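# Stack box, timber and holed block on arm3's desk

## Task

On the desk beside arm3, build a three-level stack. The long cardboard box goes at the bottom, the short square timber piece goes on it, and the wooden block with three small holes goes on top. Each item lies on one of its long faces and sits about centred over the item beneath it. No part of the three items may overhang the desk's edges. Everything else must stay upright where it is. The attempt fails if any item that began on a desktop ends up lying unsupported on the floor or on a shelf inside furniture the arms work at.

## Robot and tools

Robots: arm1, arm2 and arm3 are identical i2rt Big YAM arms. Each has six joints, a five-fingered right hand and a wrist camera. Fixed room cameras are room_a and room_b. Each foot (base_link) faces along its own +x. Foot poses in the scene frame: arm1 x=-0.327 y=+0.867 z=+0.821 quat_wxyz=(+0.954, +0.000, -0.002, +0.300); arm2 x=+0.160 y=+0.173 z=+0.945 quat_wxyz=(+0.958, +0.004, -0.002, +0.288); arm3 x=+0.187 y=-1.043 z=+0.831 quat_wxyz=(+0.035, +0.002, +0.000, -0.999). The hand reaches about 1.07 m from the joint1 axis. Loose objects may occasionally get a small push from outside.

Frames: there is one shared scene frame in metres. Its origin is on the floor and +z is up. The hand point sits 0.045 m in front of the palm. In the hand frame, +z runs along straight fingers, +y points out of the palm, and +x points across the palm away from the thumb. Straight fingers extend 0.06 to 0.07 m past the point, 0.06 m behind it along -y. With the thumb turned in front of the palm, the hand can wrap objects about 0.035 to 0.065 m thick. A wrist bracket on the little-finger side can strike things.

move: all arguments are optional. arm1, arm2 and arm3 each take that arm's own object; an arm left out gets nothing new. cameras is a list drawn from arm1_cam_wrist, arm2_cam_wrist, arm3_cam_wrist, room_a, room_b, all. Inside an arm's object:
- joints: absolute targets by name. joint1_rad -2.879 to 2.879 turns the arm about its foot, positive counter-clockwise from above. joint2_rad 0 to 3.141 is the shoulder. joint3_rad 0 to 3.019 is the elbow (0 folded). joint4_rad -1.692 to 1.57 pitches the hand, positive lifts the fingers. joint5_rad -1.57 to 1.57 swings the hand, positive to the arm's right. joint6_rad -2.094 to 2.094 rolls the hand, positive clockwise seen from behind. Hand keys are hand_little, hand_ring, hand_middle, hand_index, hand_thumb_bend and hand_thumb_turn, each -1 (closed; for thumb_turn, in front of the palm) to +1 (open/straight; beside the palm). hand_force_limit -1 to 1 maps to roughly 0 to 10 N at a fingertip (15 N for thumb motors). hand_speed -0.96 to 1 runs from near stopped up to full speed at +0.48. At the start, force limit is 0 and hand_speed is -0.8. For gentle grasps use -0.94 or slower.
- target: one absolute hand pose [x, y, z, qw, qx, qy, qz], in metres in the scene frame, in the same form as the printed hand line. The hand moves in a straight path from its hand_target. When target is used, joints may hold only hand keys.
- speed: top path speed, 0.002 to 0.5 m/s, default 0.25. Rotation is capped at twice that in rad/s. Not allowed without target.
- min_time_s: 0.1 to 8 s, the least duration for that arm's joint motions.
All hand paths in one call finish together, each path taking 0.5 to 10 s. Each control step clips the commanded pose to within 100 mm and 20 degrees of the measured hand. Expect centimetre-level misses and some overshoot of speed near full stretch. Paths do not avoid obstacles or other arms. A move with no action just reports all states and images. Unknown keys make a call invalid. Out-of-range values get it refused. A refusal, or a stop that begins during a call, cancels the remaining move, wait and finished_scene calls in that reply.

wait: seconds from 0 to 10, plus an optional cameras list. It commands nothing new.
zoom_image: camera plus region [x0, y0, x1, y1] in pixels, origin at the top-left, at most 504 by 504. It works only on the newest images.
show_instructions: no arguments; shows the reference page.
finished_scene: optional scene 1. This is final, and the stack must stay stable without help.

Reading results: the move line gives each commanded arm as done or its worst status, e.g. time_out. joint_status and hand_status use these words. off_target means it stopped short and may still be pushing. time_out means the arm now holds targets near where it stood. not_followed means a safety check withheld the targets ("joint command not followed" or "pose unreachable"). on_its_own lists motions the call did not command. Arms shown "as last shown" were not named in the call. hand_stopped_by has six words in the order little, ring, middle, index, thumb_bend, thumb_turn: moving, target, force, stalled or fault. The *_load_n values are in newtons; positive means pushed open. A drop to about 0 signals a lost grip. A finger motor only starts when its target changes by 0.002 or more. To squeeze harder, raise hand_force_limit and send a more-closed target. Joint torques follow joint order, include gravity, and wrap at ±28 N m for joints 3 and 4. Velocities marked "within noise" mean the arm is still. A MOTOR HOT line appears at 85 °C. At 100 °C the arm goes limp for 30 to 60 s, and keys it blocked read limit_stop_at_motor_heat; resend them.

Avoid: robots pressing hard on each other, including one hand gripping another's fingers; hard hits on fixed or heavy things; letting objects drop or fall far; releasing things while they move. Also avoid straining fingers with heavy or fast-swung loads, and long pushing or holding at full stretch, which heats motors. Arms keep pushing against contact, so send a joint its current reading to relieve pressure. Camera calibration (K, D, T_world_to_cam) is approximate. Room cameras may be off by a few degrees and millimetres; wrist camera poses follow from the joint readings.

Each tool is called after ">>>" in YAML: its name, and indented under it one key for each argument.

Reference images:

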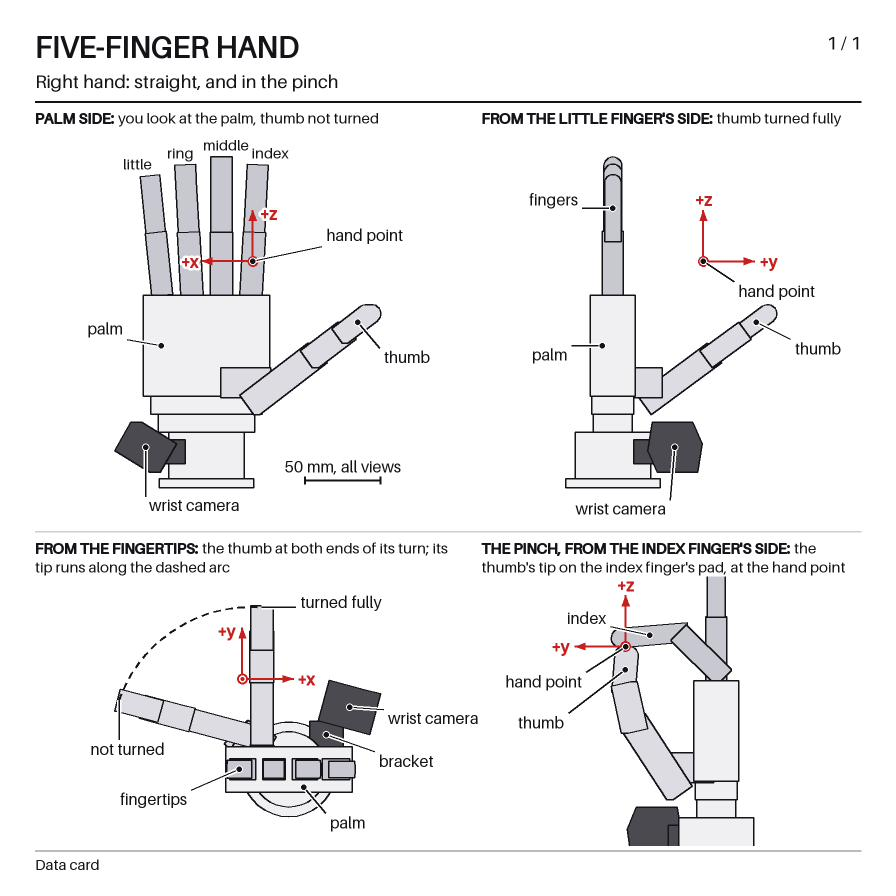

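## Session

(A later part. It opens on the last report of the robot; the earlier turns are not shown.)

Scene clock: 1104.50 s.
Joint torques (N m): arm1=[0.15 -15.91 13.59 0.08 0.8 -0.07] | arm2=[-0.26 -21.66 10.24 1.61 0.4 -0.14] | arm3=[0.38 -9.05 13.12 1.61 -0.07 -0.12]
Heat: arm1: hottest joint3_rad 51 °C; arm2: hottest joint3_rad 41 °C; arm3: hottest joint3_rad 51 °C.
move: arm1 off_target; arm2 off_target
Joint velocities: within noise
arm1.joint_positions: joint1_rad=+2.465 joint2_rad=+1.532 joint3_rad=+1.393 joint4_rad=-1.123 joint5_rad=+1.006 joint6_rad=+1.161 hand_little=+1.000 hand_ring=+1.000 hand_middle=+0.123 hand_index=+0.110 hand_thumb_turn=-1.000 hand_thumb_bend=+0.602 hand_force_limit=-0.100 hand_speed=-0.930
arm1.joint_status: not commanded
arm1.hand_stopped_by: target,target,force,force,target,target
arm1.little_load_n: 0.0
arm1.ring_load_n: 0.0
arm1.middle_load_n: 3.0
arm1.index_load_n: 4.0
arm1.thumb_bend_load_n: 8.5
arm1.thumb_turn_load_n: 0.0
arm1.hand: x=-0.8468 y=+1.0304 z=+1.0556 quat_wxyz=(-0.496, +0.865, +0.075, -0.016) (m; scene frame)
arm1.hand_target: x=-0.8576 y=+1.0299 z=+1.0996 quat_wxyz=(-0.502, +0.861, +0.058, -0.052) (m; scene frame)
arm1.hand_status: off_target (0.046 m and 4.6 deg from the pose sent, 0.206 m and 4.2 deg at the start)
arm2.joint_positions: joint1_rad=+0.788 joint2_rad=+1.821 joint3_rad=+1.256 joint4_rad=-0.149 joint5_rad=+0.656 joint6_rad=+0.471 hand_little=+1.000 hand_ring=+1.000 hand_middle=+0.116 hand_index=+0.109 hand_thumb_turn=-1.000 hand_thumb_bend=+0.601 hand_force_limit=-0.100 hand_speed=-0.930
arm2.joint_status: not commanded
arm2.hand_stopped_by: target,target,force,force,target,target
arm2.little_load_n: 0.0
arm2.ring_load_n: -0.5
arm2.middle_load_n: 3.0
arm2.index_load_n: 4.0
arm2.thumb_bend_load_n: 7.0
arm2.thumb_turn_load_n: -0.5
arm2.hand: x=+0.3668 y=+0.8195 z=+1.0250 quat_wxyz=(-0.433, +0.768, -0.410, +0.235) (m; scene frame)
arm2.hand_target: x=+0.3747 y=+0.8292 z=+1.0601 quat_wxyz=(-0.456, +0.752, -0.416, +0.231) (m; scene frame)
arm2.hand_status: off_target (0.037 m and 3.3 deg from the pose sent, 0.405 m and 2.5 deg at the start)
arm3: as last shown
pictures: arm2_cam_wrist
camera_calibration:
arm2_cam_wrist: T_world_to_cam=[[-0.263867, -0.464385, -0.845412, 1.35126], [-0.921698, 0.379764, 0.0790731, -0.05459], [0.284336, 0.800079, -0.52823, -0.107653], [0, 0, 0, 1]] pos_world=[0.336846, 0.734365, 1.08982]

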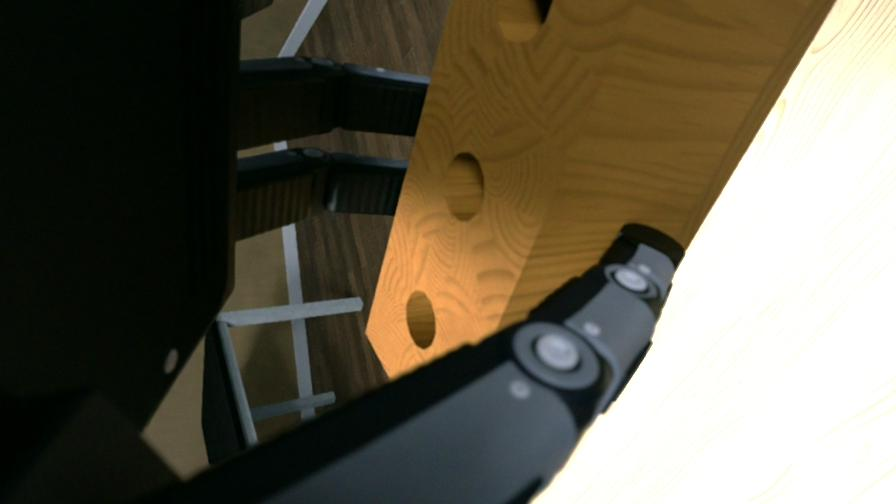

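>>> move:
  arm1: {"joints": {"joint1_rad": -0.80, "joint4_rad": -0.45, "joint5_rad": -0.61, "joint6_rad": -0.46}, "min_time_s": 6.5}
  arm2: {"joints": {"joint1_rad": -1.86, "joint5_rad": 0.25, "joint6_rad": 0.13}, "min_time_s": 5.5}
  cameras: ["arm1_cam_wrist", "arm2_cam_wrist", "room_b"]

Scene clock: 1134.57 s.
Joint torques (N m): arm1=[0.03 -16.85 14.42 2.09 -0.5 -0.14] | arm2=[1.14 -21.89 10.29 1.7 0.09 -0.24] | arm3=[0.32 -9.05 13.12 1.59 -0.08 -0.13]
Heat: arm1: hottest joint3_rad 53 °C; arm2: hottest joint3_rad 44 °C; arm3: hottest joint3_rad 51 °C.
move: arm1 done; arm2 done
Joint velocities: within noise
arm1.joint_positions: joint1_rad=-0.800 joint2_rad=+1.532 joint3_rad=+1.393 joint4_rad=-0.476 joint5_rad=-0.605 joint6_rad=-0.446 hand_little=+1.000 hand_ring=+1.000 hand_middle=+0.123 hand_index=+0.110 hand_thumb_turn=-1.000 hand_thumb_bend=+0.602 hand_force_limit=-0.100 hand_speed=-0.930
arm1.joint_status: all done
arm1.hand_stopped_by: target,target,force,force,target,target
arm1.little_load_n: 0.0
arm1.ring_load_n: 0.0
arm1.middle_load_n: 3.0
arm1.index_load_n: 4.0
arm1.thumb_bend_load_n: 8.0
arm1.thumb_turn_load_n: 0.0
arm1.hand: x=+0.2863 y=+0.8606 z=+1.0926 quat_wxyz=(-0.435, +0.753, -0.409, +0.274) (m; scene frame)
arm1.hand_target: x=+0.2989 y=+0.8583 z=+1.1484 quat_wxyz=(-0.449, +0.744, -0.374, +0.324) (m; scene frame)
arm1.hand_status: not commanded
arm2.joint_positions: joint1_rad=-1.867 joint2_rad=+1.821 joint3_rad=+1.256 joint4_rad=-0.149 joint5_rad=+0.252 joint6_rad=+0.142 hand_little=+1.000 hand_ring=+1.000 hand_middle=+0.116 hand_index=+0.109 hand_thumb_turn=-1.000 hand_thumb_bend=+0.601 hand_force_limit=-0.100 hand_speed=-0.930
arm2.joint_status: all done
arm2.hand_stopped_by: target,target,force,force,target,target
arm2.little_load_n: 0.0
arm2.ring_load_n: -0.5
arm2.middle_load_n: 3.5
arm2.index_load_n: 4.0
arm2.thumb_bend_load_n: 7.0
arm2.thumb_turn_load_n: -0.5
arm2.hand: x=+0.3411 y=-0.4763 z=+0.9952 quat_wxyz=(+0.023, +0.014, -0.906, +0.423) (m; scene frame)
arm2.hand_target: x=+0.3491 y=-0.4878 z=+1.0298 quat_wxyz=(+0.016, +0.018, -0.893, +0.449) (m; scene frame)
arm2.hand_status: not commanded
arm3: as last shown
pictures: arm1_cam_wrist, arm2_cam_wrist, room_b
camera_calibration:
arm1_cam_wrist: T_world_to_cam=[[-0.238925, -0.504978, -0.829405, 1.41072], [-0.91817, 0.395477, 0.023711, -0.108318], [0.316037, 0.767199, -0.558145, -0.0295684], [0, 0, 0, 1]] pos_world=[0.246947, 0.777906, 1.15612]
arm2_cam_wrist: T_world_to_cam=[[-0.279049, 0.601732, -0.748365, 1.13393], [0.830536, 0.54242, 0.126451, -0.151332], [0.482018, -0.586258, -0.651122, 0.315208], [0, 0, 0, 1]] pos_world=[0.290173, -0.415443, 1.07297]

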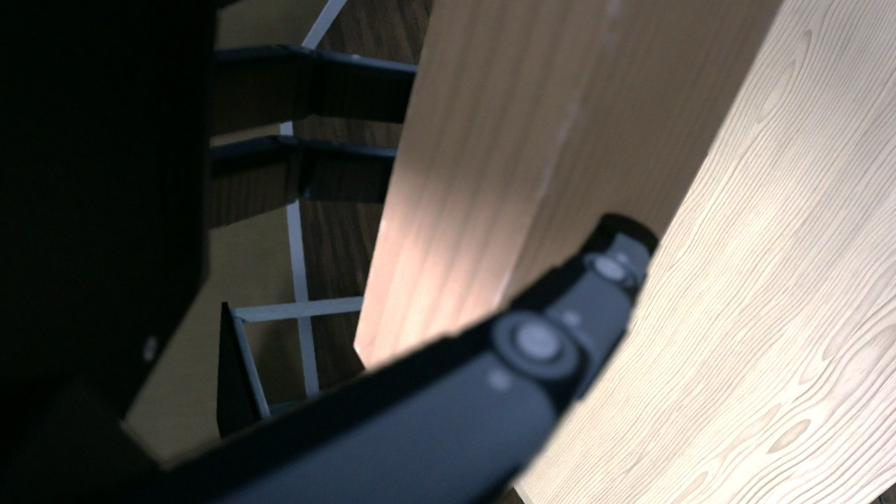

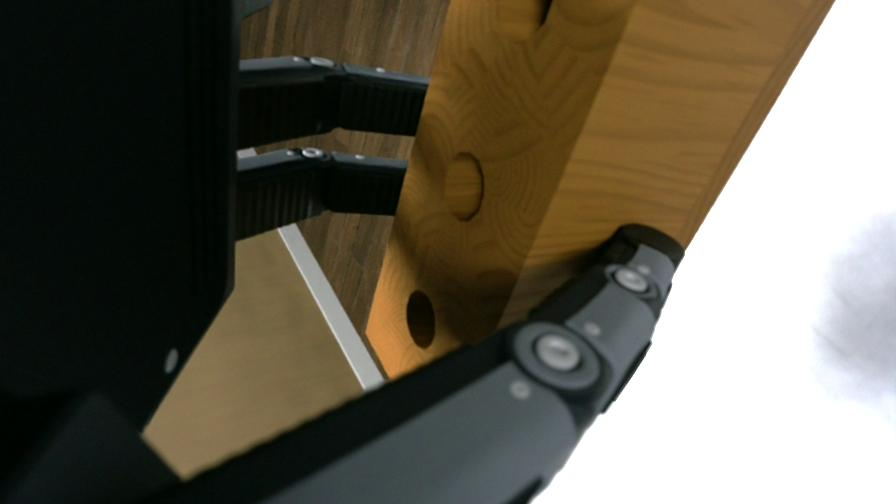

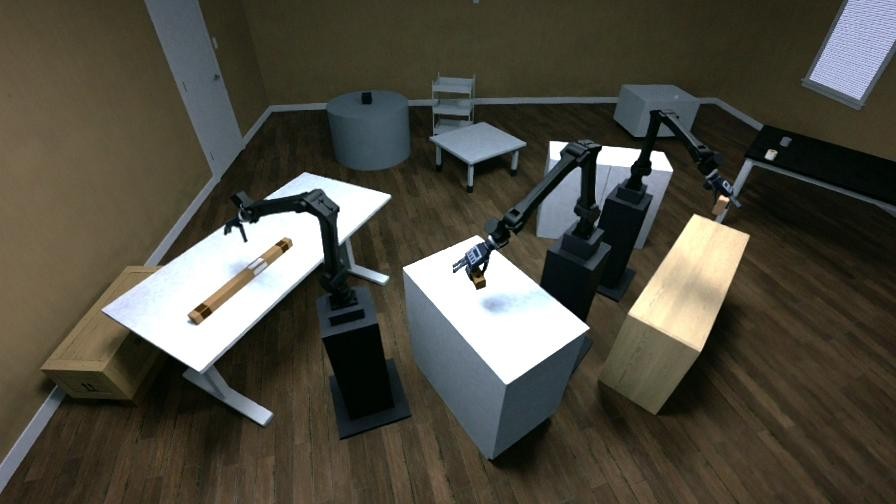

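>>> move:
  arm1: {"target": [0.393, 0.792, 0.80, -0.438, 0.7605, -0.4094, 0.251], "speed": 0.15}
  arm2: {"target": [0.315, -0.385, 0.90, -0.007, 0.004, -0.851, 0.525], "speed": 0.12}
  cameras: ["arm2_cam_wrist"]

Scene clock: 1161.27 s.
Joint torques (N m): arm1=[-1.03 -19.9 11.45 1.81 -0.64 -0.12] | arm2=[0.44 -15.91 5.04 2.96 0.01 -0.23] | arm3=[0.32 -9 13.12 1.59 -0.08 -0.12]
Heat: arm1: hottest joint3_rad 55 °C; arm2: hottest joint3_rad 45 °C; arm3: hottest joint3_rad 51 °C.
move: arm1 off_target; arm2 off_target
Joint velocities: within noise
arm1.joint_positions: joint1_rad=-0.868 joint2_rad=+2.143 joint3_rad=+1.416 joint4_rad=-0.052 joint5_rad=-0.689 joint6_rad=-0.510 hand_little=+1.000 hand_ring=+1.000 hand_middle=+0.123 hand_index=+0.110 hand_thumb_turn=-1.000 hand_thumb_bend=+0.602 hand_force_limit=-0.100 hand_speed=-0.930
arm1.joint_status: not commanded
arm1.hand_stopped_by: target,target,force,force,target,target
arm1.little_load_n: 0.0
arm1.ring_load_n: 0.0
arm1.middle_load_n: 3.5
arm1.index_load_n: 4.0
arm1.thumb_bend_load_n: 8.0
arm1.thumb_turn_load_n: 0.0
arm1.hand: x=+0.3638 y=+0.8088 z=+0.7753 quat_wxyz=(-0.430, +0.765, -0.429, +0.214) (m; scene frame)
arm1.hand_target: x=+0.3905 y=+0.7922 z=+0.8012 quat_wxyz=(-0.437, +0.760, -0.409, +0.251) (m; scene frame)
arm1.hand_status: off_target (0.042 m and 4.9 deg from the pose sent, 0.319 m and 2.8 deg at the start)
arm2.joint_positions: joint1_rad=-1.867 joint2_rad=+1.856 joint3_rad=+0.737 joint4_rad=+0.610 joint5_rad=+0.244 joint6_rad=+0.140 hand_little=+1.000 hand_ring=+1.000 hand_middle=+0.116 hand_index=+0.109 hand_thumb_turn=-1.000 hand_thumb_bend=+0.601 hand_force_limit=-0.100 hand_speed=-0.930
arm2.joint_status: not commanded
arm2.hand_stopped_by: target,target,force,force,target,target
arm2.little_load_n: 0.0
arm2.ring_load_n: 0.0
arm2.middle_load_n: 3.0
arm2.index_load_n: 4.0
arm2.thumb_bend_load_n: 7.0
arm2.thumb_turn_load_n: -1.0
arm2.hand: x=+0.3134 y=-0.3768 z=+0.8901 quat_wxyz=(-0.005, +0.002, -0.860, +0.510) (m; scene frame)
arm2.hand_target: x=+0.3150 y=-0.3849 z=+0.9002 quat_wxyz=(-0.007, +0.004, -0.851, +0.525) (m; scene frame)
arm2.hand_status: off_target (0.013 m and 2.1 deg from the pose sent, 0.134 m and 13.8 deg at the start)
arm3.joint_positions: joint1_rad=+0.730 joint2_rad=+1.438 joint3_rad=+1.059 joint4_rad=-0.150 joint5_rad=-0.014 joint6_rad=-0.022 hand_little=+1.000 hand_ring=+1.000 hand_middle=+0.600 hand_index=+0.600 hand_thumb_turn=-1.000 hand_thumb_bend=+0.999 hand_force_limit=-0.100 hand_speed=-0.600
arm3.joint_status: not commanded
arm3.hand_stopped_by: target,target,target,target,target,target
arm3.little_load_n: 0.0
arm3.ring_load_n: 0.0
arm3.middle_load_n: 0.0
arm3.index_load_n: 0.0
arm3.thumb_bend_load_n: 0.0
arm3.thumb_turn_load_n: 0.0
arm3.hand: x=-0.2046 y=-1.4917 z=+1.0155 quat_wxyz=(+0.184, -0.315, -0.809, +0.461) (m; scene frame)
arm3.hand_target: x=-0.2187 y=-1.4987 z=+1.0502 quat_wxyz=(+0.198, -0.308, -0.796, +0.482) (m; scene frame)
arm3.hand_status: not commanded
pictures: arm2_cam_wrist
camera_calibration:
arm2_cam_wrist: T_world_to_cam=[[-0.232922, 0.441703, -0.866398, 1.01801], [0.821166, 0.566611, 0.068106, -0.104923], [0.520994, -0.695593, -0.494688, 0.125767], [0, 0, 0, 1]] pos_world=[0.257752, -0.302725, 0.951362]

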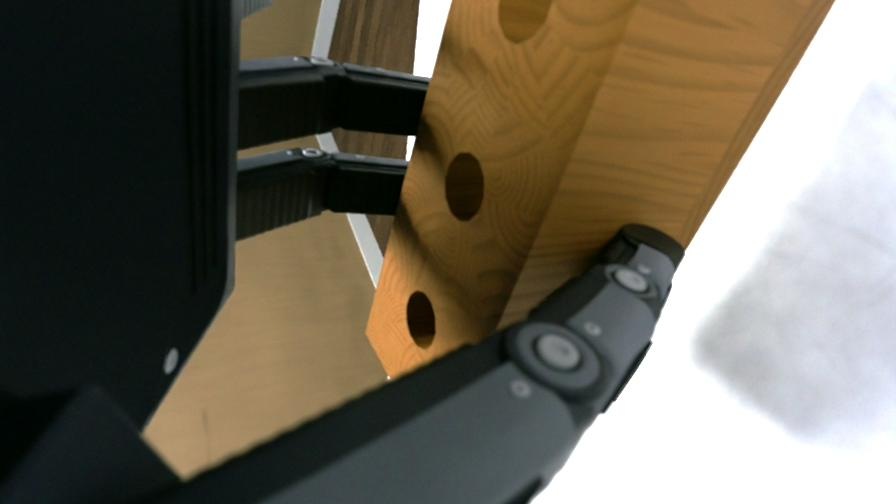

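>>> move:
  arm1: {"target": [0.397, 0.788, 0.706, -0.446, 0.756, -0.393, 0.276], "speed": 0.08}
  arm2: {"target": [0.313, -0.379, 0.840, -0.002, 0.002, -0.857, 0.515], "speed": 0.06}
  cameras: ["arm2_cam_wrist", "room_b"]

Scene clock: 1173.70 s.
Joint torques (N m): arm1=[-1.08 -20.72 9.07 1.91 -0.61 -0.12] | arm2=[0.5 -16.56 4.31 2.95 0.27 -0.17] | arm3=[0.32 -9.05 13.12 1.59 -0.08 -0.12]
Heat: arm1: hottest joint3_rad 56 °C; arm2: hottest joint3_rad 43 °C; arm3: hottest joint3_rad 51 °C.
move: arm1 off_target; arm2 off_target
Joint velocities: within noise
arm1.joint_positions: joint1_rad=-0.873 joint2_rad=+2.321 joint3_rad=+1.416 joint4_rad=+0.200 joint5_rad=-0.700 joint6_rad=-0.514 hand_little=+1.000 hand_ring=+1.000 hand_middle=+0.123 hand_index=+0.110 hand_thumb_turn=-1.000 hand_thumb_bend=+0.602 hand_force_limit=-0.100 hand_speed=-0.930
arm1.joint_status: not commanded
arm1.hand_stopped_by: target,target,force,force,target,target
arm1.little_load_n: 0.0
arm1.ring_load_n: 0.0
arm1.middle_load_n: 3.0
arm1.index_load_n: 4.0
arm1.thumb_bend_load_n: 8.0
arm1.thumb_turn_load_n: -0.5
arm1.hand: x=+0.3743 y=+0.8042 z=+0.6877 quat_wxyz=(-0.441, +0.761, -0.409, +0.245) (m; scene frame)
arm1.hand_target: x=+0.3955 y=+0.7882 z=+0.7068 quat_wxyz=(-0.445, +0.756, -0.393, +0.276) (m; scene frame)
arm1.hand_status: off_target (0.033 m and 4.1 deg from the pose sent, 0.080 m and 8.5 deg at the start)
arm2.joint_positions: joint1_rad=-1.867 joint2_rad=+2.019 joint3_rad=+0.737 joint4_rad=+0.742 joint5_rad=+0.247 joint6_rad=+0.140 hand_little=+1.000 hand_ring=+1.000 hand_middle=+0.116 hand_index=+0.109 hand_thumb_turn=-1.000 hand_thumb_bend=+0.601 hand_force_limit=-0.100 hand_speed=-0.930
arm2.joint_status: not commanded
arm2.hand_stopped_by: target,target,force,force,target,target
arm2.little_load_n: 0.0
arm2.ring_load_n: 0.0
arm2.middle_load_n: 3.0
arm2.index_load_n: 4.0
arm2.thumb_bend_load_n: 7.0
arm2.thumb_turn_load_n: -0.5
arm2.hand: x=+0.3101 y=-0.3667 z=+0.8288 quat_wxyz=(+0.000, +0.003, -0.868, +0.497) (m; scene frame)
arm2.hand_target: x=+0.3129 y=-0.3786 z=+0.8401 quat_wxyz=(-0.002, +0.002, -0.857, +0.515) (m; scene frame)
arm2.hand_status: off_target (0.017 m and 2.4 deg from the pose sent, 0.050 m and 0.8 deg at the start)
arm3: as last shown
arm3.ring_load_n: -0.5
pictures: arm2_cam_wrist, room_b
camera_calibration:
arm2_cam_wrist: T_world_to_cam=[[-0.240795, 0.467626, -0.850496, 0.958454], [0.823123, 0.562707, 0.0763469, -0.112649], [0.514282, -0.681679, -0.520411, 0.132762], [0, 0, 0, 1]] pos_world=[0.255238, -0.294308, 0.892853]

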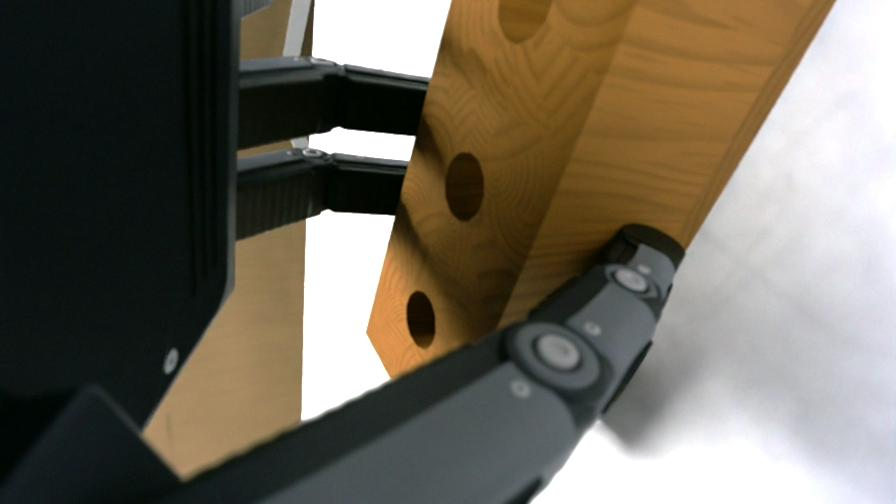

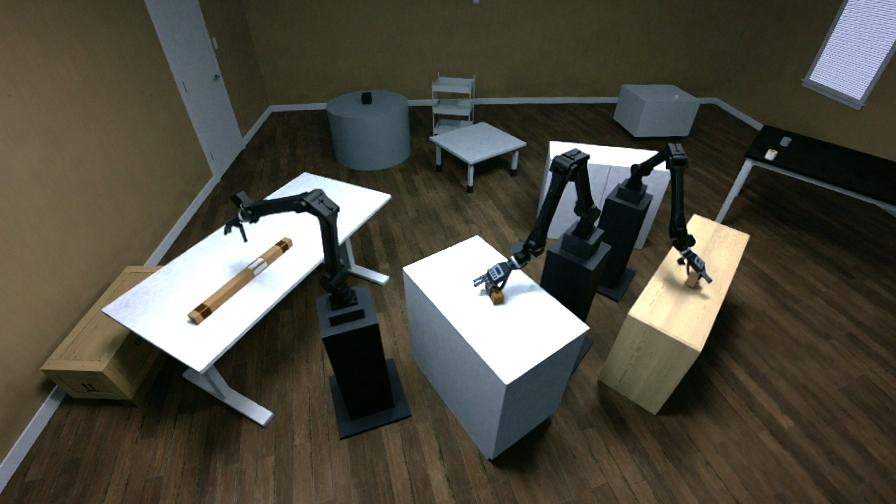

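>>> move:
  arm1: {"target": [0.397, 0.788, 0.679, -0.446, 0.756, -0.393, 0.276], "speed": 0.04}
  arm2: {"target": [0.313, -0.379, 0.824, -0.002, 0.002, -0.857, 0.515], "speed": 0.03}
  cameras: ["arm1_cam_wrist", "arm2_cam_wrist"]

Scene clock: 1183.43 s.
Joint torques (N m): arm1=[-1.03 -20.07 9.57 1.91 -0.53 -0.11] | arm2=[0.44 -14.51 4.88 2.47 0.19 -0.17] | arm3=[0.32 -9 13.12 1.59 -0.08 -0.12]
Heat: arm1: hottest joint3_rad 55 °C; arm2: hottest joint3_rad 42 °C; arm3: hottest joint3_rad 51 °C.
move: arm1 off_target; arm2 done
Joint velocities: within noise
arm1.joint_positions: joint1_rad=-0.874 joint2_rad=+2.367 joint3_rad=+1.419 joint4_rad=+0.242 joint5_rad=-0.702 joint6_rad=-0.514 hand_little=+1.000 hand_ring=+1.000 hand_middle=+0.123 hand_index=+0.110 hand_thumb_turn=-1.000 hand_thumb_bend=+0.602 hand_force_limit=-0.100 hand_speed=-0.930
arm1.joint_status: not commanded
arm1.hand_stopped_by: target,target,force,force,target,target
arm1.little_load_n: 0.0
arm1.ring_load_n: 0.0
arm1.middle_load_n: 3.5
arm1.index_load_n: 4.0
arm1.thumb_bend_load_n: 8.0
arm1.thumb_turn_load_n: 0.0
arm1.hand: x=+0.3711 y=+0.8046 z=+0.6635 quat_wxyz=(-0.441, +0.760, -0.409, +0.244) (m; scene frame)
arm1.hand_target: x=+0.3953 y=+0.7879 z=+0.6803 quat_wxyz=(-0.445, +0.756, -0.393, +0.276) (m; scene frame)
arm1.hand_status: off_target (0.034 m and 4.2 deg from the pose sent, 0.029 m and 4.1 deg at the start)
arm2.joint_positions: joint1_rad=-1.867 joint2_rad=+2.046 joint3_rad=+0.737 joint4_rad=+0.795 joint5_rad=+0.249 joint6_rad=+0.140 hand_little=+1.000 hand_ring=+1.000 hand_middle=+0.116 hand_index=+0.109 hand_thumb_turn=-1.000 hand_thumb_bend=+0.601 hand_force_limit=-0.100 hand_speed=-0.930
arm2.joint_status: not commanded
arm2.hand_stopped_by: target,target,force,force,target,target
arm2.little_load_n: 0.0
arm2.ring_load_n: 0.0
arm2.middle_load_n: 4.0
arm2.index_load_n: 4.5
arm2.thumb_bend_load_n: 6.0
arm2.thumb_turn_load_n: -1.5
arm2.hand: x=+0.3107 y=-0.3700 z=+0.8256 quat_wxyz=(-0.002, +0.001, -0.861, +0.508) (m; scene frame)
arm2.hand_target: x=+0.3129 y=-0.3788 z=+0.8242 quat_wxyz=(-0.002, +0.002, -0.857, +0.515) (m; scene frame)
arm2.hand_status: done (0.009 m and 1.0 deg from the pose sent, 0.014 m and 2.4 deg at the start)
arm3: as last shown
arm3.ring_load_n: 0.0
arm3.middle_load_n: -0.5
pictures: arm1_cam_wrist, arm2_cam_wrist
camera_calibration:
arm1_cam_wrist: T_world_to_cam=[[-0.257845, -0.491151, -0.832038, 1.04447], [-0.929543, 0.361013, 0.0749567, -0.000213201], [0.263561, 0.792742, -0.549631, -0.259785], [0, 0, 0, 1]] pos_world=[0.337583, 0.719011, 0.726268]
arm2_cam_wrist: T_world_to_cam=[[-0.23418, 0.44585, -0.863931, 0.958342], [0.823602, 0.563152, 0.0673784, -0.103652], [0.516566, -0.695756, -0.499082, 0.10503], [0, 0, 0, 1]] pos_world=[0.255538, -0.29583, 0.887344]

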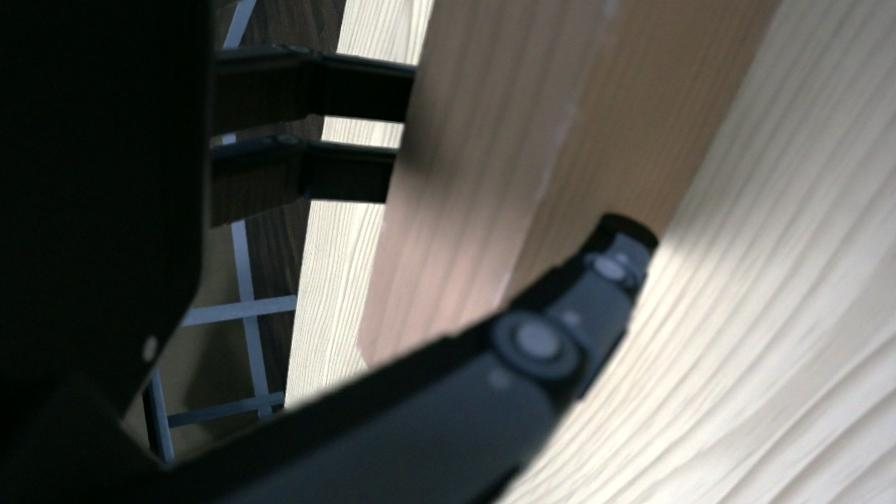

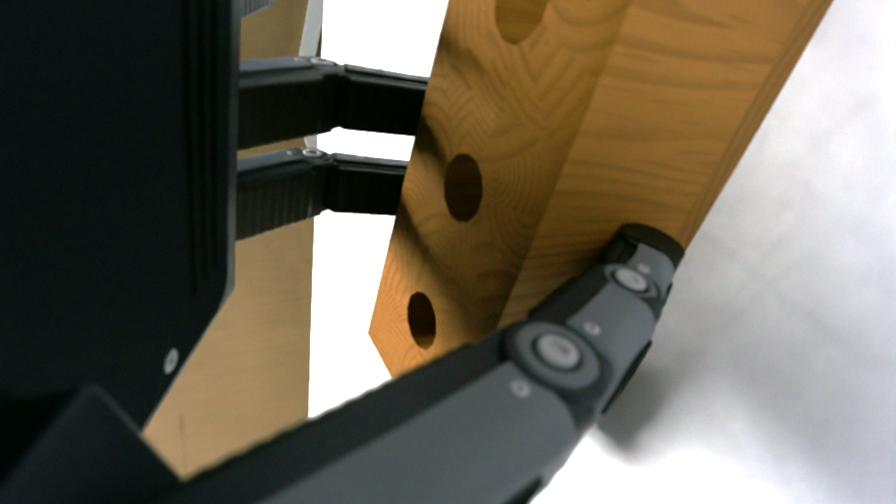

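>>> move:
  arm1: {"target": [0.397, 0.788, 0.671, -0.446, 0.756, -0.393, 0.276], "speed": 0.03}
  arm2: {"target": [0.313, -0.3795, 0.837, -0.002, 0.002, -0.857, 0.515], "speed": 0.03, "joints": {"hand_index": 0.6, "hand_middle": 0.6, "hand_thumb_bend": 1.0, "hand_speed": -0.6}}
  cameras: ["arm2_cam_wrist"]

Scene clock: 1202.57 s.
Joint torques (N m): arm1=[-0.97 -19.37 9.35 1.88 -0.46 -0.11] | arm2=[0.5 -18.02 4.38 1.61 0.18 -0.17] | arm3=[0.32 -9 13.12 1.59 -0.07 -0.12]
Heat: arm1: hottest joint3_rad 54 °C; arm2: hottest joint3_rad 40 °C; arm3: hottest joint3_rad 52 °C.
move: arm1 off_target; arm2 off_target
Joint velocities: within noise
arm1.joint_positions: joint1_rad=-0.874 joint2_rad=+2.376 joint3_rad=+1.428 joint4_rad=+0.254 joint5_rad=-0.704 joint6_rad=-0.514 hand_little=+1.000 hand_ring=+1.000 hand_middle=+0.123 hand_index=+0.110 hand_thumb_turn=-1.000 hand_thumb_bend=+0.602 hand_force_limit=-0.100 hand_speed=-0.930
arm1.joint_status: not commanded
arm1.hand_stopped_by: target,target,force,force,target,target
arm1.little_load_n: -0.5
arm1.ring_load_n: 0.5
arm1.middle_load_n: 3.5
arm1.index_load_n: 4.0
arm1.thumb_bend_load_n: 8.0
arm1.thumb_turn_load_n: 0.0
arm1.hand: x=+0.3753 y=+0.8038 z=+0.6623 quat_wxyz=(-0.443, +0.760, -0.406, +0.249) (m; scene frame)
arm1.hand_target: x=+0.3956 y=+0.7881 z=+0.6719 quat_wxyz=(-0.445, +0.756, -0.393, +0.276) (m; scene frame)
arm1.hand_status: off_target (0.028 m and 3.5 deg from the pose sent, 0.032 m and 4.2 deg at the start)
arm2.joint_positions: joint1_rad=-1.867 joint2_rad=+2.046 joint3_rad=+0.737 joint4_rad=+0.784 joint5_rad=+0.249 joint6_rad=+0.140 hand_little=+1.000 hand_ring=+1.000 hand_middle=+0.600 hand_index=+0.600 hand_thumb_turn=-1.000 hand_thumb_bend=+1.000 hand_force_limit=-0.100 hand_speed=-0.600
arm2.joint_status: all done
arm2.hand_stopped_by: target,target,target,target,target,target
arm2.little_load_n: 0.0
arm2.ring_load_n: 0.0
arm2.middle_load_n: 0.0
arm2.index_load_n: 0.0
arm2.thumb_bend_load_n: 0.0
arm2.thumb_turn_load_n: 0.0
arm2.hand: x=+0.3100 y=-0.3678 z=+0.8228 quat_wxyz=(-0.001, +0.002, -0.864, +0.503) (m; scene frame)
arm2.hand_target: x=+0.3129 y=-0.3793 z=+0.8371 quat_wxyz=(-0.002, +0.002, -0.857, +0.515) (m; scene frame)
arm2.hand_status: off_target (0.019 m and 1.6 deg from the pose sent, 0.015 m and 1.0 deg at the start)
arm3: as last shown
arm3.middle_load_n: 0.0
pictures: arm2_cam_wrist
camera_calibration:
arm2_cam_wrist: T_world_to_cam=[[-0.237273, 0.455914, -0.857813, 0.954425], [0.823843, 0.562353, 0.0710041, -0.107421], [0.514765, -0.689857, -0.509033, 0.116408], [0, 0, 0, 1]] pos_world=[0.255035, -0.294422, 0.885602]

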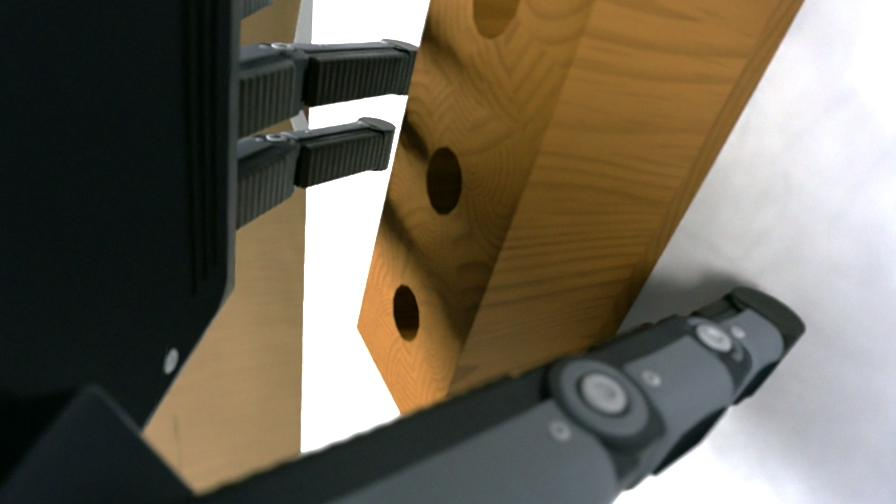

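>>> move:
  arm1: {"target": [0.397, 0.788, 0.683, -0.446, 0.756, -0.393, 0.276], "speed": 0.03, "joints": {"hand_index": 0.6, "hand_middle": 0.6, "hand_thumb_bend": 1.0, "hand_speed": -0.6}}
  arm2: {"target": [0.313, -0.383, 0.93, -0.002, 0.002, -0.857, 0.515], "speed": 0.08}
  cameras: ["arm1_cam_wrist", "arm2_cam_wrist"]

Scene clock: 1212.93 s.
Joint torques (N m): arm1=[-1.03 -21.6 8.81 1.16 -0.46 -0.11] | arm2=[0.38 -16.32 6.58 1.62 0.13 -0.18] | arm3=[0.32 -9 13.12 1.61 -0.08 -0.13]
Heat: arm1: hottest joint3_rad 54 °C; arm2: hottest joint3_rad 40 °C; arm3: hottest joint3_rad 52 °C.
move: arm1 off_target; arm2 off_target
Joint velocities: within noise
arm1.joint_positions: joint1_rad=-0.874 joint2_rad=+2.376 joint3_rad=+1.428 joint4_rad=+0.257 joint5_rad=-0.704 joint6_rad=-0.514 hand_little=+1.000 hand_ring=+1.000 hand_middle=+0.600 hand_index=+0.600 hand_thumb_turn=-1.000 hand_thumb_bend=+1.000 hand_force_limit=-0.100 hand_speed=-0.600
arm1.joint_status: all done
arm1.hand_stopped_by: target,target,target,target,target,target
arm1.little_load_n: 0.0
arm1.ring_load_n: 0.0
arm1.middle_load_n: 0.0
arm1.index_load_n: 0.0
arm1.thumb_bend_load_n: 0.0
arm1.thumb_turn_load_n: 0.0
arm1.hand: x=+0.3758 y=+0.8036 z=+0.6627 quat_wxyz=(-0.443, +0.760, -0.405, +0.250) (m; scene frame)
arm1.hand_target: x=+0.3959 y=+0.7882 z=+0.6838 quat_wxyz=(-0.446, +0.756, -0.393, +0.276) (m; scene frame)
arm1.hand_status: off_target (0.033 m and 3.3 deg from the pose sent, 0.034 m and 3.5 deg at the start)
arm2.joint_positions: joint1_rad=-1.867 joint2_rad=+1.771 joint3_rad=+0.737 joint4_rad=+0.512 joint5_rad=+0.249 joint6_rad=+0.140 hand_little=+1.000 hand_ring=+1.000 hand_middle=+0.600 hand_index=+0.600 hand_thumb_turn=-1.000 hand_thumb_bend=+1.000 hand_force_limit=-0.100 hand_speed=-0.600
arm2.joint_status: not commanded
arm2.hand_stopped_by: target,target,target,target,target,target
arm2.little_load_n: -0.5
arm2.ring_load_n: 0.0
arm2.middle_load_n: 0.0
arm2.index_load_n: 0.0
arm2.thumb_bend_load_n: 0.0
arm2.thumb_turn_load_n: 0.0
arm2.hand: x=+0.3115 y=-0.3738 z=+0.9166 quat_wxyz=(-0.001, +0.001, -0.863, +0.505) (m; scene frame)
arm2.hand_target: x=+0.3129 y=-0.3828 z=+0.9300 quat_wxyz=(-0.002, +0.002, -0.857, +0.515) (m; scene frame)
arm2.hand_status: off_target (0.016 m and 1.4 deg from the pose sent, 0.108 m and 1.6 deg at the start)
arm3: as last shown
pictures: arm1_cam_wrist, arm2_cam_wrist
camera_calibration:
arm1_cam_wrist: T_world_to_cam=[[-0.244589, -0.493829, -0.834451, 1.04334], [-0.931054, 0.359931, 0.0598969, 0.0160277], [0.270766, 0.79157, -0.547817, -0.263585], [0, 0, 0, 1]] pos_world=[0.341482, 0.71811, 0.725263]
arm2_cam_wrist: T_world_to_cam=[[-0.236232, 0.452469, -0.859922, 1.0383], [0.823753, 0.562641, 0.0697514, -0.110609], [0.515388, -0.691886, -0.505637, 0.155142], [0, 0, 0, 1]] pos_world=[0.256436, -0.300225, 0.979016]

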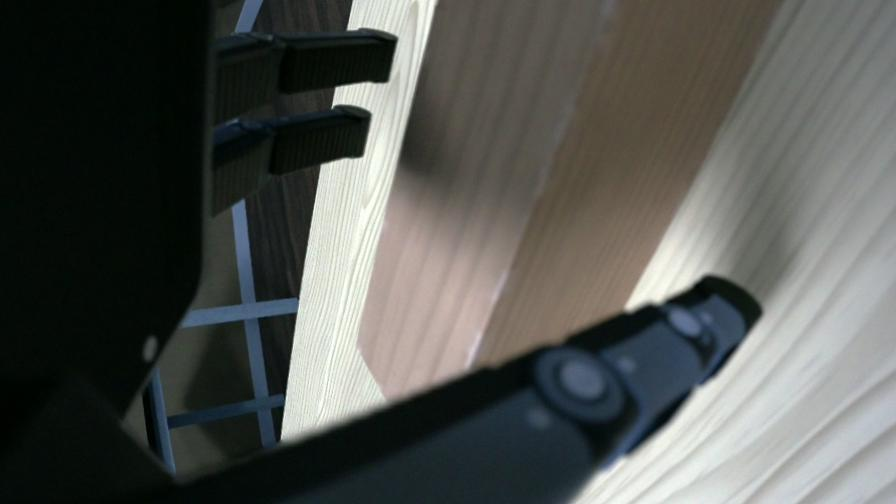

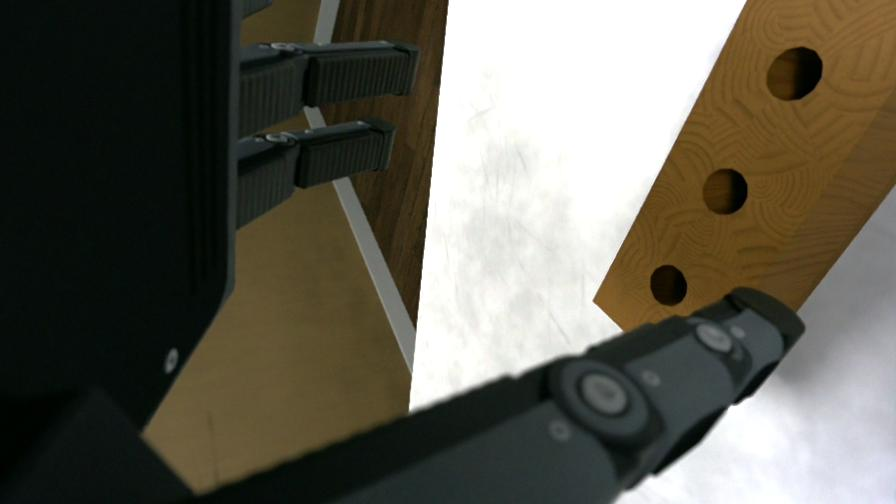

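>>> move:
  arm1: {"target": [0.385, 0.80, 0.88, -0.446, 0.756, -0.393, 0.276], "speed": 0.12}
  arm2: {"joints": {"joint1_rad": 0.0, "joint2_rad": 1.95, "joint3_rad": 1.129, "joint4_rad": 0.10, "joint5_rad": 0.67, "joint6_rad": 0.465}, "min_time_s": 4.5}
  cameras: ["arm1_cam_wrist", "room_b"]

Scene clock: 1244.87 s.
Joint torques (N m): arm1=[0.09 -21.83 9.54 0.87 -0.26 0.03] | arm2=[0.15 -17.38 9.99 1.32 0.51 0.03] | arm3=[0.32 -9 13.12 1.59 -0.07 -0.12]
Heat: arm1: hottest joint3_rad 52 °C; arm2: hottest joint3_rad 40 °C; arm3: hottest joint3_rad 52 °C.
move: arm1 off_target; arm2 done
Joint velocities: within noise
arm1.joint_positions: joint1_rad=-0.874 joint2_rad=+2.024 joint3_rad=+1.411 joint4_rad=-0.065 joint5_rad=-0.697 joint6_rad=-0.514 hand_little=+1.000 hand_ring=+1.000 hand_middle=+0.600 hand_index=+0.600 hand_thumb_turn=-1.000 hand_thumb_bend=+1.000 hand_force_limit=-0.100 hand_speed=-0.600
arm1.joint_status: not commanded
arm1.hand_stopped_by: target,target,target,target,target,target
arm1.little_load_n: 0.0
arm1.ring_load_n: 0.0
arm1.middle_load_n: 0.0
arm1.index_load_n: 0.0
arm1.thumb_bend_load_n: 0.0
arm1.thumb_turn_load_n: 0.0
arm1.hand: x=+0.3743 y=+0.8024 z=+0.8514 quat_wxyz=(-0.442, +0.759, -0.404, +0.257) (m; scene frame)
arm1.hand_target: x=+0.3845 y=+0.8003 z=+0.8801 quat_wxyz=(-0.446, +0.756, -0.393, +0.276) (m; scene frame)
arm1.hand_status: off_target (0.031 m and 2.5 deg from the pose sent, 0.218 m and 3.3 deg at the start)
arm2.joint_positions: joint1_rad=+0.006 joint2_rad=+1.935 joint3_rad=+1.086 joint4_rad=+0.106 joint5_rad=+0.667 joint6_rad=+0.451 hand_little=+1.000 hand_ring=+1.000 hand_middle=+0.600 hand_index=+0.600 hand_thumb_turn=-1.000 hand_thumb_bend=+1.000 hand_force_limit=-0.100 hand_speed=-0.600
arm2.joint_status: all done
arm2.hand_stopped_by: target,target,target,target,target,target
arm2.little_load_n: 0.0
arm2.ring_load_n: 0.0
arm2.middle_load_n: 0.0
arm2.index_load_n: 0.0
arm2.thumb_bend_load_n: 0.0
arm2.thumb_turn_load_n: 0.0
arm2.hand: x=+0.7327 y=+0.4623 z=+0.9152 quat_wxyz=(-0.291, +0.565, -0.669, +0.386) (m; scene frame)
arm2.hand_target: x=+0.7492 y=+0.4689 z=+0.9238 quat_wxyz=(-0.302, +0.552, -0.674, +0.387) (m; scene frame)
arm2.hand_status: not commanded
arm3: as last shown
pictures: arm1_cam_wrist, room_b
camera_calibration:
arm1_cam_wrist: T_world_to_cam=[[-0.238143, -0.498736, -0.833397, 1.20046], [-0.929708, 0.365278, 0.0470676, 0.00985611], [0.280947, 0.786025, -0.550667, -0.155715], [0, 0, 0, 1]] pos_world=[0.338793, 0.717509, 0.914251]

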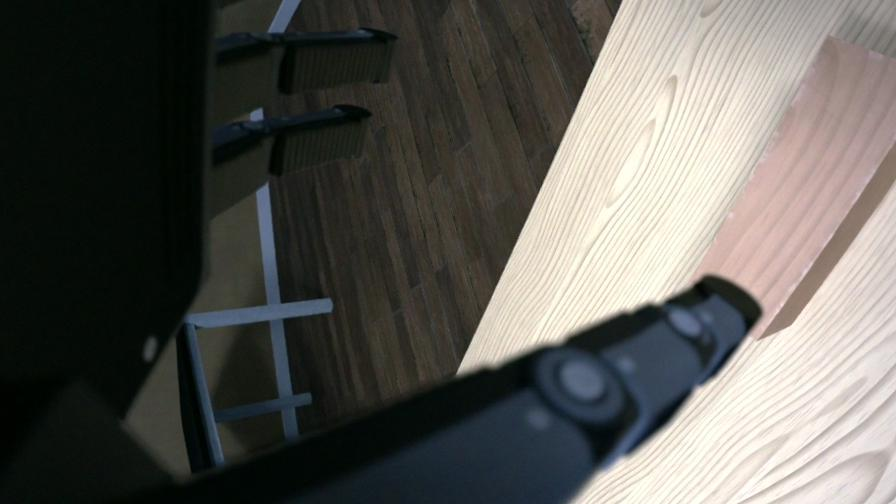

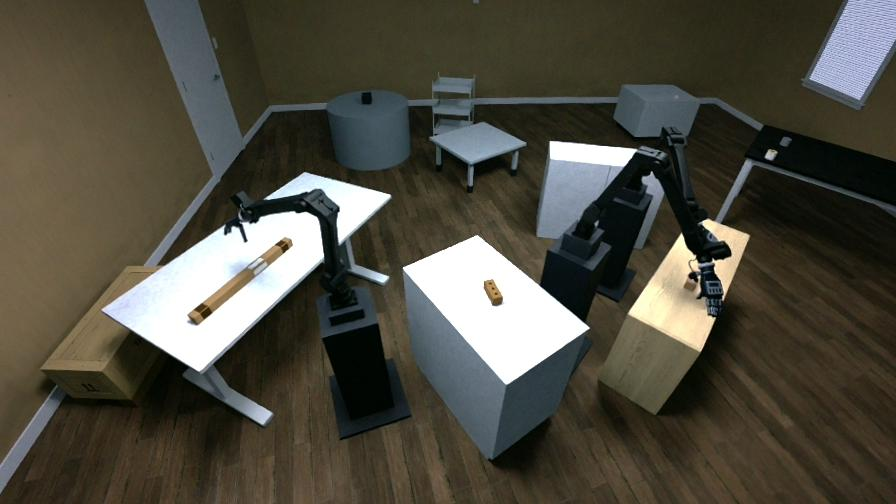

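>>> move:
  arm1: {"joints": {"joint1_rad": 1.0, "joint2_rad": 0.65, "joint3_rad": 1.41, "joint4_rad": -1.36, "joint5_rad": 0.0, "joint6_rad": 0.0}, "min_time_s": 4}
  arm2: {"joints": {"joint1_rad": 0.79, "joint2_rad": 2.07, "joint3_rad": 1.13, "joint4_rad": 0.16, "joint5_rad": 0.67, "joint6_rad": 0.465}, "min_time_s": 5}
  cameras: ["arm2_cam_wrist"]

>>> zoom_image:
  camera: "arm2_cam_wrist"
  region: [560, 60, 896, 360]

Scene clock: 1265.67 s.
Joint torques (N m): arm1=[0.97 0.97 7.62 1.07 0.12 0.19] | arm2=[0.32 -18.08 8.88 2.06 0.52 0.03] | arm3=[0.32 -9 13.11 1.59 -0.07 -0.13]
Heat: arm1: hottest joint3_rad 52 °C; arm2: hottest joint3_rad 42 °C; arm3: hottest joint3_rad 52 °C.
move: arm1 done; arm2 done
Joint velocities: within noise
arm1.joint_positions: joint1_rad=+0.987 joint2_rad=+0.649 joint3_rad=+1.405 joint4_rad=-1.355 joint5_rad=-0.003 joint6_rad=-0.015 hand_little=+1.000 hand_ring=+1.000 hand_middle=+0.600 hand_index=+0.600 hand_thumb_turn=-1.000 hand_thumb_bend=+1.000 hand_force_limit=-0.100 hand_speed=-0.600
arm1.joint_status: all done
arm1.hand_stopped_by: target,target,target,target,target,target
arm1.little_load_n: 0.0
arm1.ring_load_n: 0.0
arm1.middle_load_n: 0.0
arm1.index_load_n: 0.0
arm1.thumb_bend_load_n: 0.0
arm1.thumb_turn_load_n: 0.0
arm1.hand: x=-0.3646 y=+1.0915 z=+1.2958 quat_wxyz=(-0.468, +0.883, +0.019, -0.002) (m; scene frame)
arm1.hand_target: x=-0.3679 y=+1.0904 z=+1.2970 quat_wxyz=(-0.467, +0.884, +0.017, -0.007) (m; scene frame)
arm1.hand_status: not commanded
arm2.joint_positions: joint1_rad=+0.789 joint2_rad=+2.056 joint3_rad=+1.090 joint4_rad=+0.145 joint5_rad=+0.668 joint6_rad=+0.451 hand_little=+1.000 hand_ring=+1.000 hand_middle=+0.600 hand_index=+0.600 hand_thumb_turn=-1.000 hand_thumb_bend=+1.000 hand_force_limit=-0.100 hand_speed=-0.600
arm2.joint_status: all done
arm2.hand_stopped_by: target,target,target,target,target,target
arm2.little_load_n: 0.0
arm2.ring_load_n: 0.0
arm2.middle_load_n: 0.0
arm2.index_load_n: 0.0
arm2.thumb_bend_load_n: 0.0
arm2.thumb_turn_load_n: 0.0
arm2.hand: x=+0.3594 y=+0.7694 z=+0.8516 quat_wxyz=(-0.386, +0.793, -0.395, +0.257) (m; scene frame)
arm2.hand_target: x=+0.3627 y=+0.7905 z=+0.8605 quat_wxyz=(-0.405, +0.781, -0.403, +0.251) (m; scene frame)
arm2.hand_status: not commanded
arm3: as last shown
arm3.middle_load_n: -0.5
pictures: arm2_cam_wrist
camera_calibration:
arm2_cam_wrist: T_world_to_cam=[[-0.266126, -0.562417, -0.782857, 1.20238], [-0.922364, 0.384516, 0.0373076, 0.00337438], [0.280039, 0.732007, -0.621083, -0.0240551], [0, 0, 0, 1]] pos_world=[0.329835, 0.692552, 0.926229]

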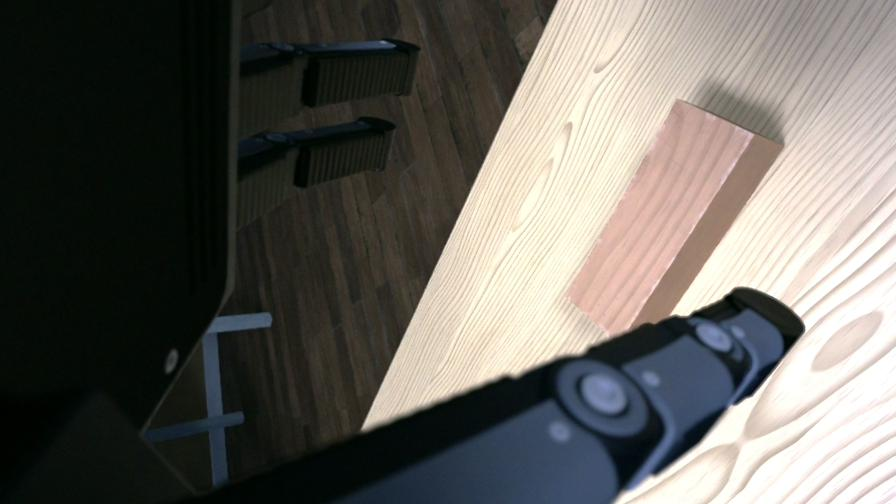

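Scaled by 1.500.

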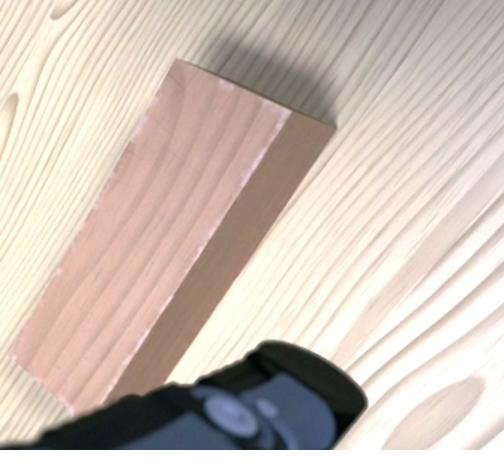

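>>> move:
  arm2: {"target": [0.3872, 0.857, 0.735, 0.455, -0.750, 0.415, -0.230], "speed": 0.12}
  cameras: ["arm2_cam_wrist"]

Scene clock: 1293.37 s.
Joint torques (N m): arm1=[0.97 0.97 7.62 1.07 0.12 0.19] | arm2=[-0.21 -21.6 7.24 2.21 0.26 -0.02] | arm3=[0.32 -9 13.12 1.59 -0.08 -0.13]
Heat: arm1: hottest joint3_rad 50 °C; arm2: hottest joint3_rad 42 °C; arm3: hottest joint3_rad 52 °C.
move: arm2 off_target
Joint velocities: within noise
arm1, arm3: as last shown
arm1.little_load_n: -0.5
arm2.joint_positions: joint1_rad=+0.777 joint2_rad=+2.451 joint3_rad=+1.323 joint4_rad=+0.440 joint5_rad=+0.650 joint6_rad=+0.451 hand_little=+1.000 hand_ring=+1.000 hand_middle=+0.600 hand_index=+0.600 hand_thumb_turn=-1.000 hand_thumb_bend=+1.000 hand_force_limit=-0.100 hand_speed=-0.600
arm2.joint_status: not commanded
arm2.hand_stopped_by: target,target,target,target,target,target
arm2.little_load_n: 0.0
arm2.ring_load_n: 0.0
arm2.middle_load_n: 0.0
arm2.index_load_n: 0.0
arm2.thumb_bend_load_n: 0.0
arm2.thumb_turn_load_n: 0.0
arm2.hand: x=+0.3786 y=+0.8406 z=+0.7276 quat_wxyz=(-0.440, +0.764, -0.408, +0.236) (m; scene frame)
arm2.hand_target: x=+0.3871 y=+0.8563 z=+0.7358 quat_wxyz=(-0.456, +0.752, -0.416, +0.231) (m; scene frame)
arm2.hand_status: off_target (0.020 m and 2.6 deg from the pose sent, 0.148 m and 10.1 deg at the start)
arm3.middle_load_n: 0.0
pictures: arm2_cam_wrist
camera_calibration:
arm2_cam_wrist: T_world_to_cam=[[-0.253281, -0.454074, -0.854204, 1.10647], [-0.923574, 0.37624, 0.0738498, -0.0207779], [0.287853, 0.807626, -0.514666, -0.302543], [0, 0, 0, 1]] pos_world=[0.348146, 0.754579, 0.790977]

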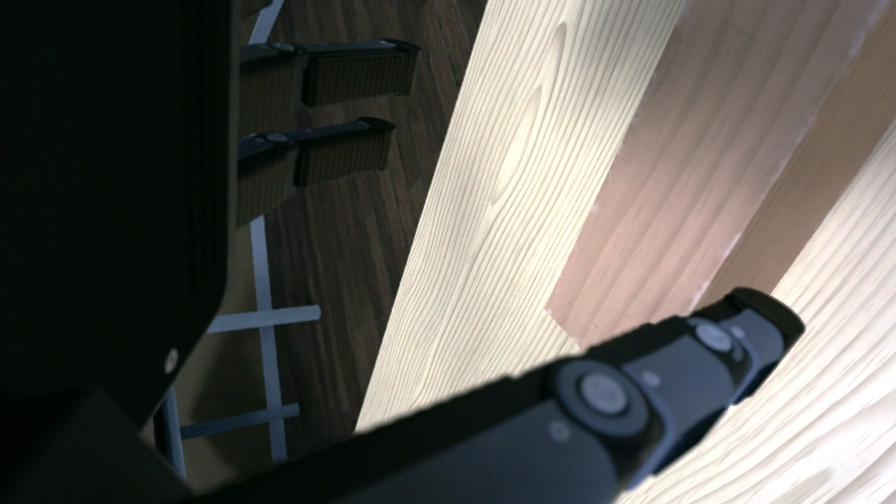

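>>> move:
  arm2: {"target": [0.394, 0.8555, 0.6625, 0.455, -0.750, 0.417, -0.232], "speed": 0.06}
  cameras: ["arm2_cam_wrist"]

Scene clock: 1303.30 s.
Joint torques (N m): arm1=[0.97 0.97 7.62 1.09 0.12 0.19] | arm2=[-0.26 -21.83 6.43 2.22 0.24 -0.08] | arm3=[0.32 -9 13.12 1.59 -0.07 -0.13]
Heat: arm1: hottest joint3_rad 50 °C; arm2: hottest joint3_rad 42 °C; arm3: hottest joint3_rad 53 °C.
move: arm2 off_target
Joint velocities: within noise
arm1: as last shown
arm1.little_load_n: 0.0
arm2.joint_positions: joint1_rad=+0.767 joint2_rad=+2.621 joint3_rad=+1.420 joint4_rad=+0.520 joint5_rad=+0.647 joint6_rad=+0.451 hand_little=+1.000 hand_ring=+1.000 hand_middle=+0.600 hand_index=+0.600 hand_thumb_turn=-1.000 hand_thumb_bend=+1.000 hand_force_limit=-0.100 hand_speed=-0.600
arm2.joint_status: not commanded
arm2.hand_stopped_by: target,target,target,target,target,target
arm2.little_load_n: 0.0
arm2.ring_load_n: 0.0
arm2.middle_load_n: 0.0
arm2.index_load_n: 0.0
arm2.thumb_bend_load_n: 0.0
arm2.thumb_turn_load_n: 0.0
arm2.hand: x=+0.3856 y=+0.8422 z=+0.6582 quat_wxyz=(-0.442, +0.761, -0.412, +0.236) (m; scene frame)
arm2.hand_target: x=+0.3938 y=+0.8549 z=+0.6630 quat_wxyz=(-0.456, +0.751, -0.418, +0.232) (m; scene frame)
arm2.hand_status: off_target (0.016 m and 2.1 deg from the pose sent, 0.068 m and 2.6 deg at the start)
arm3.joint_positions: joint1_rad=+0.730 joint2_rad=+1.438 joint3_rad=+1.059 joint4_rad=-0.150 joint5_rad=-0.014 joint6_rad=-0.022 hand_little=+1.000 hand_ring=+1.000 hand_middle=+0.600 hand_index=+0.600 hand_thumb_turn=-1.000 hand_thumb_bend=+0.999 hand_force_limit=-0.100 hand_speed=-0.600
arm3.joint_status: not commanded
arm3.hand_stopped_by: target,target,target,target,target,target
arm3.little_load_n: 0.0
arm3.ring_load_n: 0.0
arm3.middle_load_n: 0.0
arm3.index_load_n: 0.0
arm3.thumb_bend_load_n: 0.0
arm3.thumb_turn_load_n: 0.0
arm3.hand: x=-0.2046 y=-1.4917 z=+1.0155 quat_wxyz=(+0.184, -0.315, -0.809, +0.461) (m; scene frame)
arm3.hand_target: x=-0.2187 y=-1.4987 z=+1.0502 quat_wxyz=(+0.198, -0.308, -0.796, +0.482) (m; scene frame)
arm3.hand_status: not commanded
pictures: arm2_cam_wrist
camera_calibration:
arm2_cam_wrist: T_world_to_cam=[[-0.257261, -0.44574, -0.857399, 1.04634], [-0.920652, 0.382654, 0.0773086, -0.0186721], [0.293627, 0.809254, -0.508813, -0.349002], [0, 0, 0, 1]] pos_world=[0.35447, 0.755973, 0.721001]

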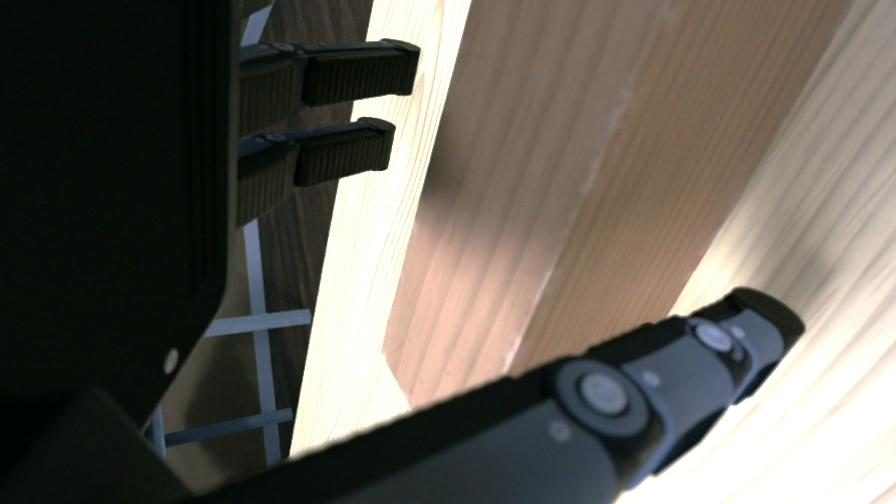

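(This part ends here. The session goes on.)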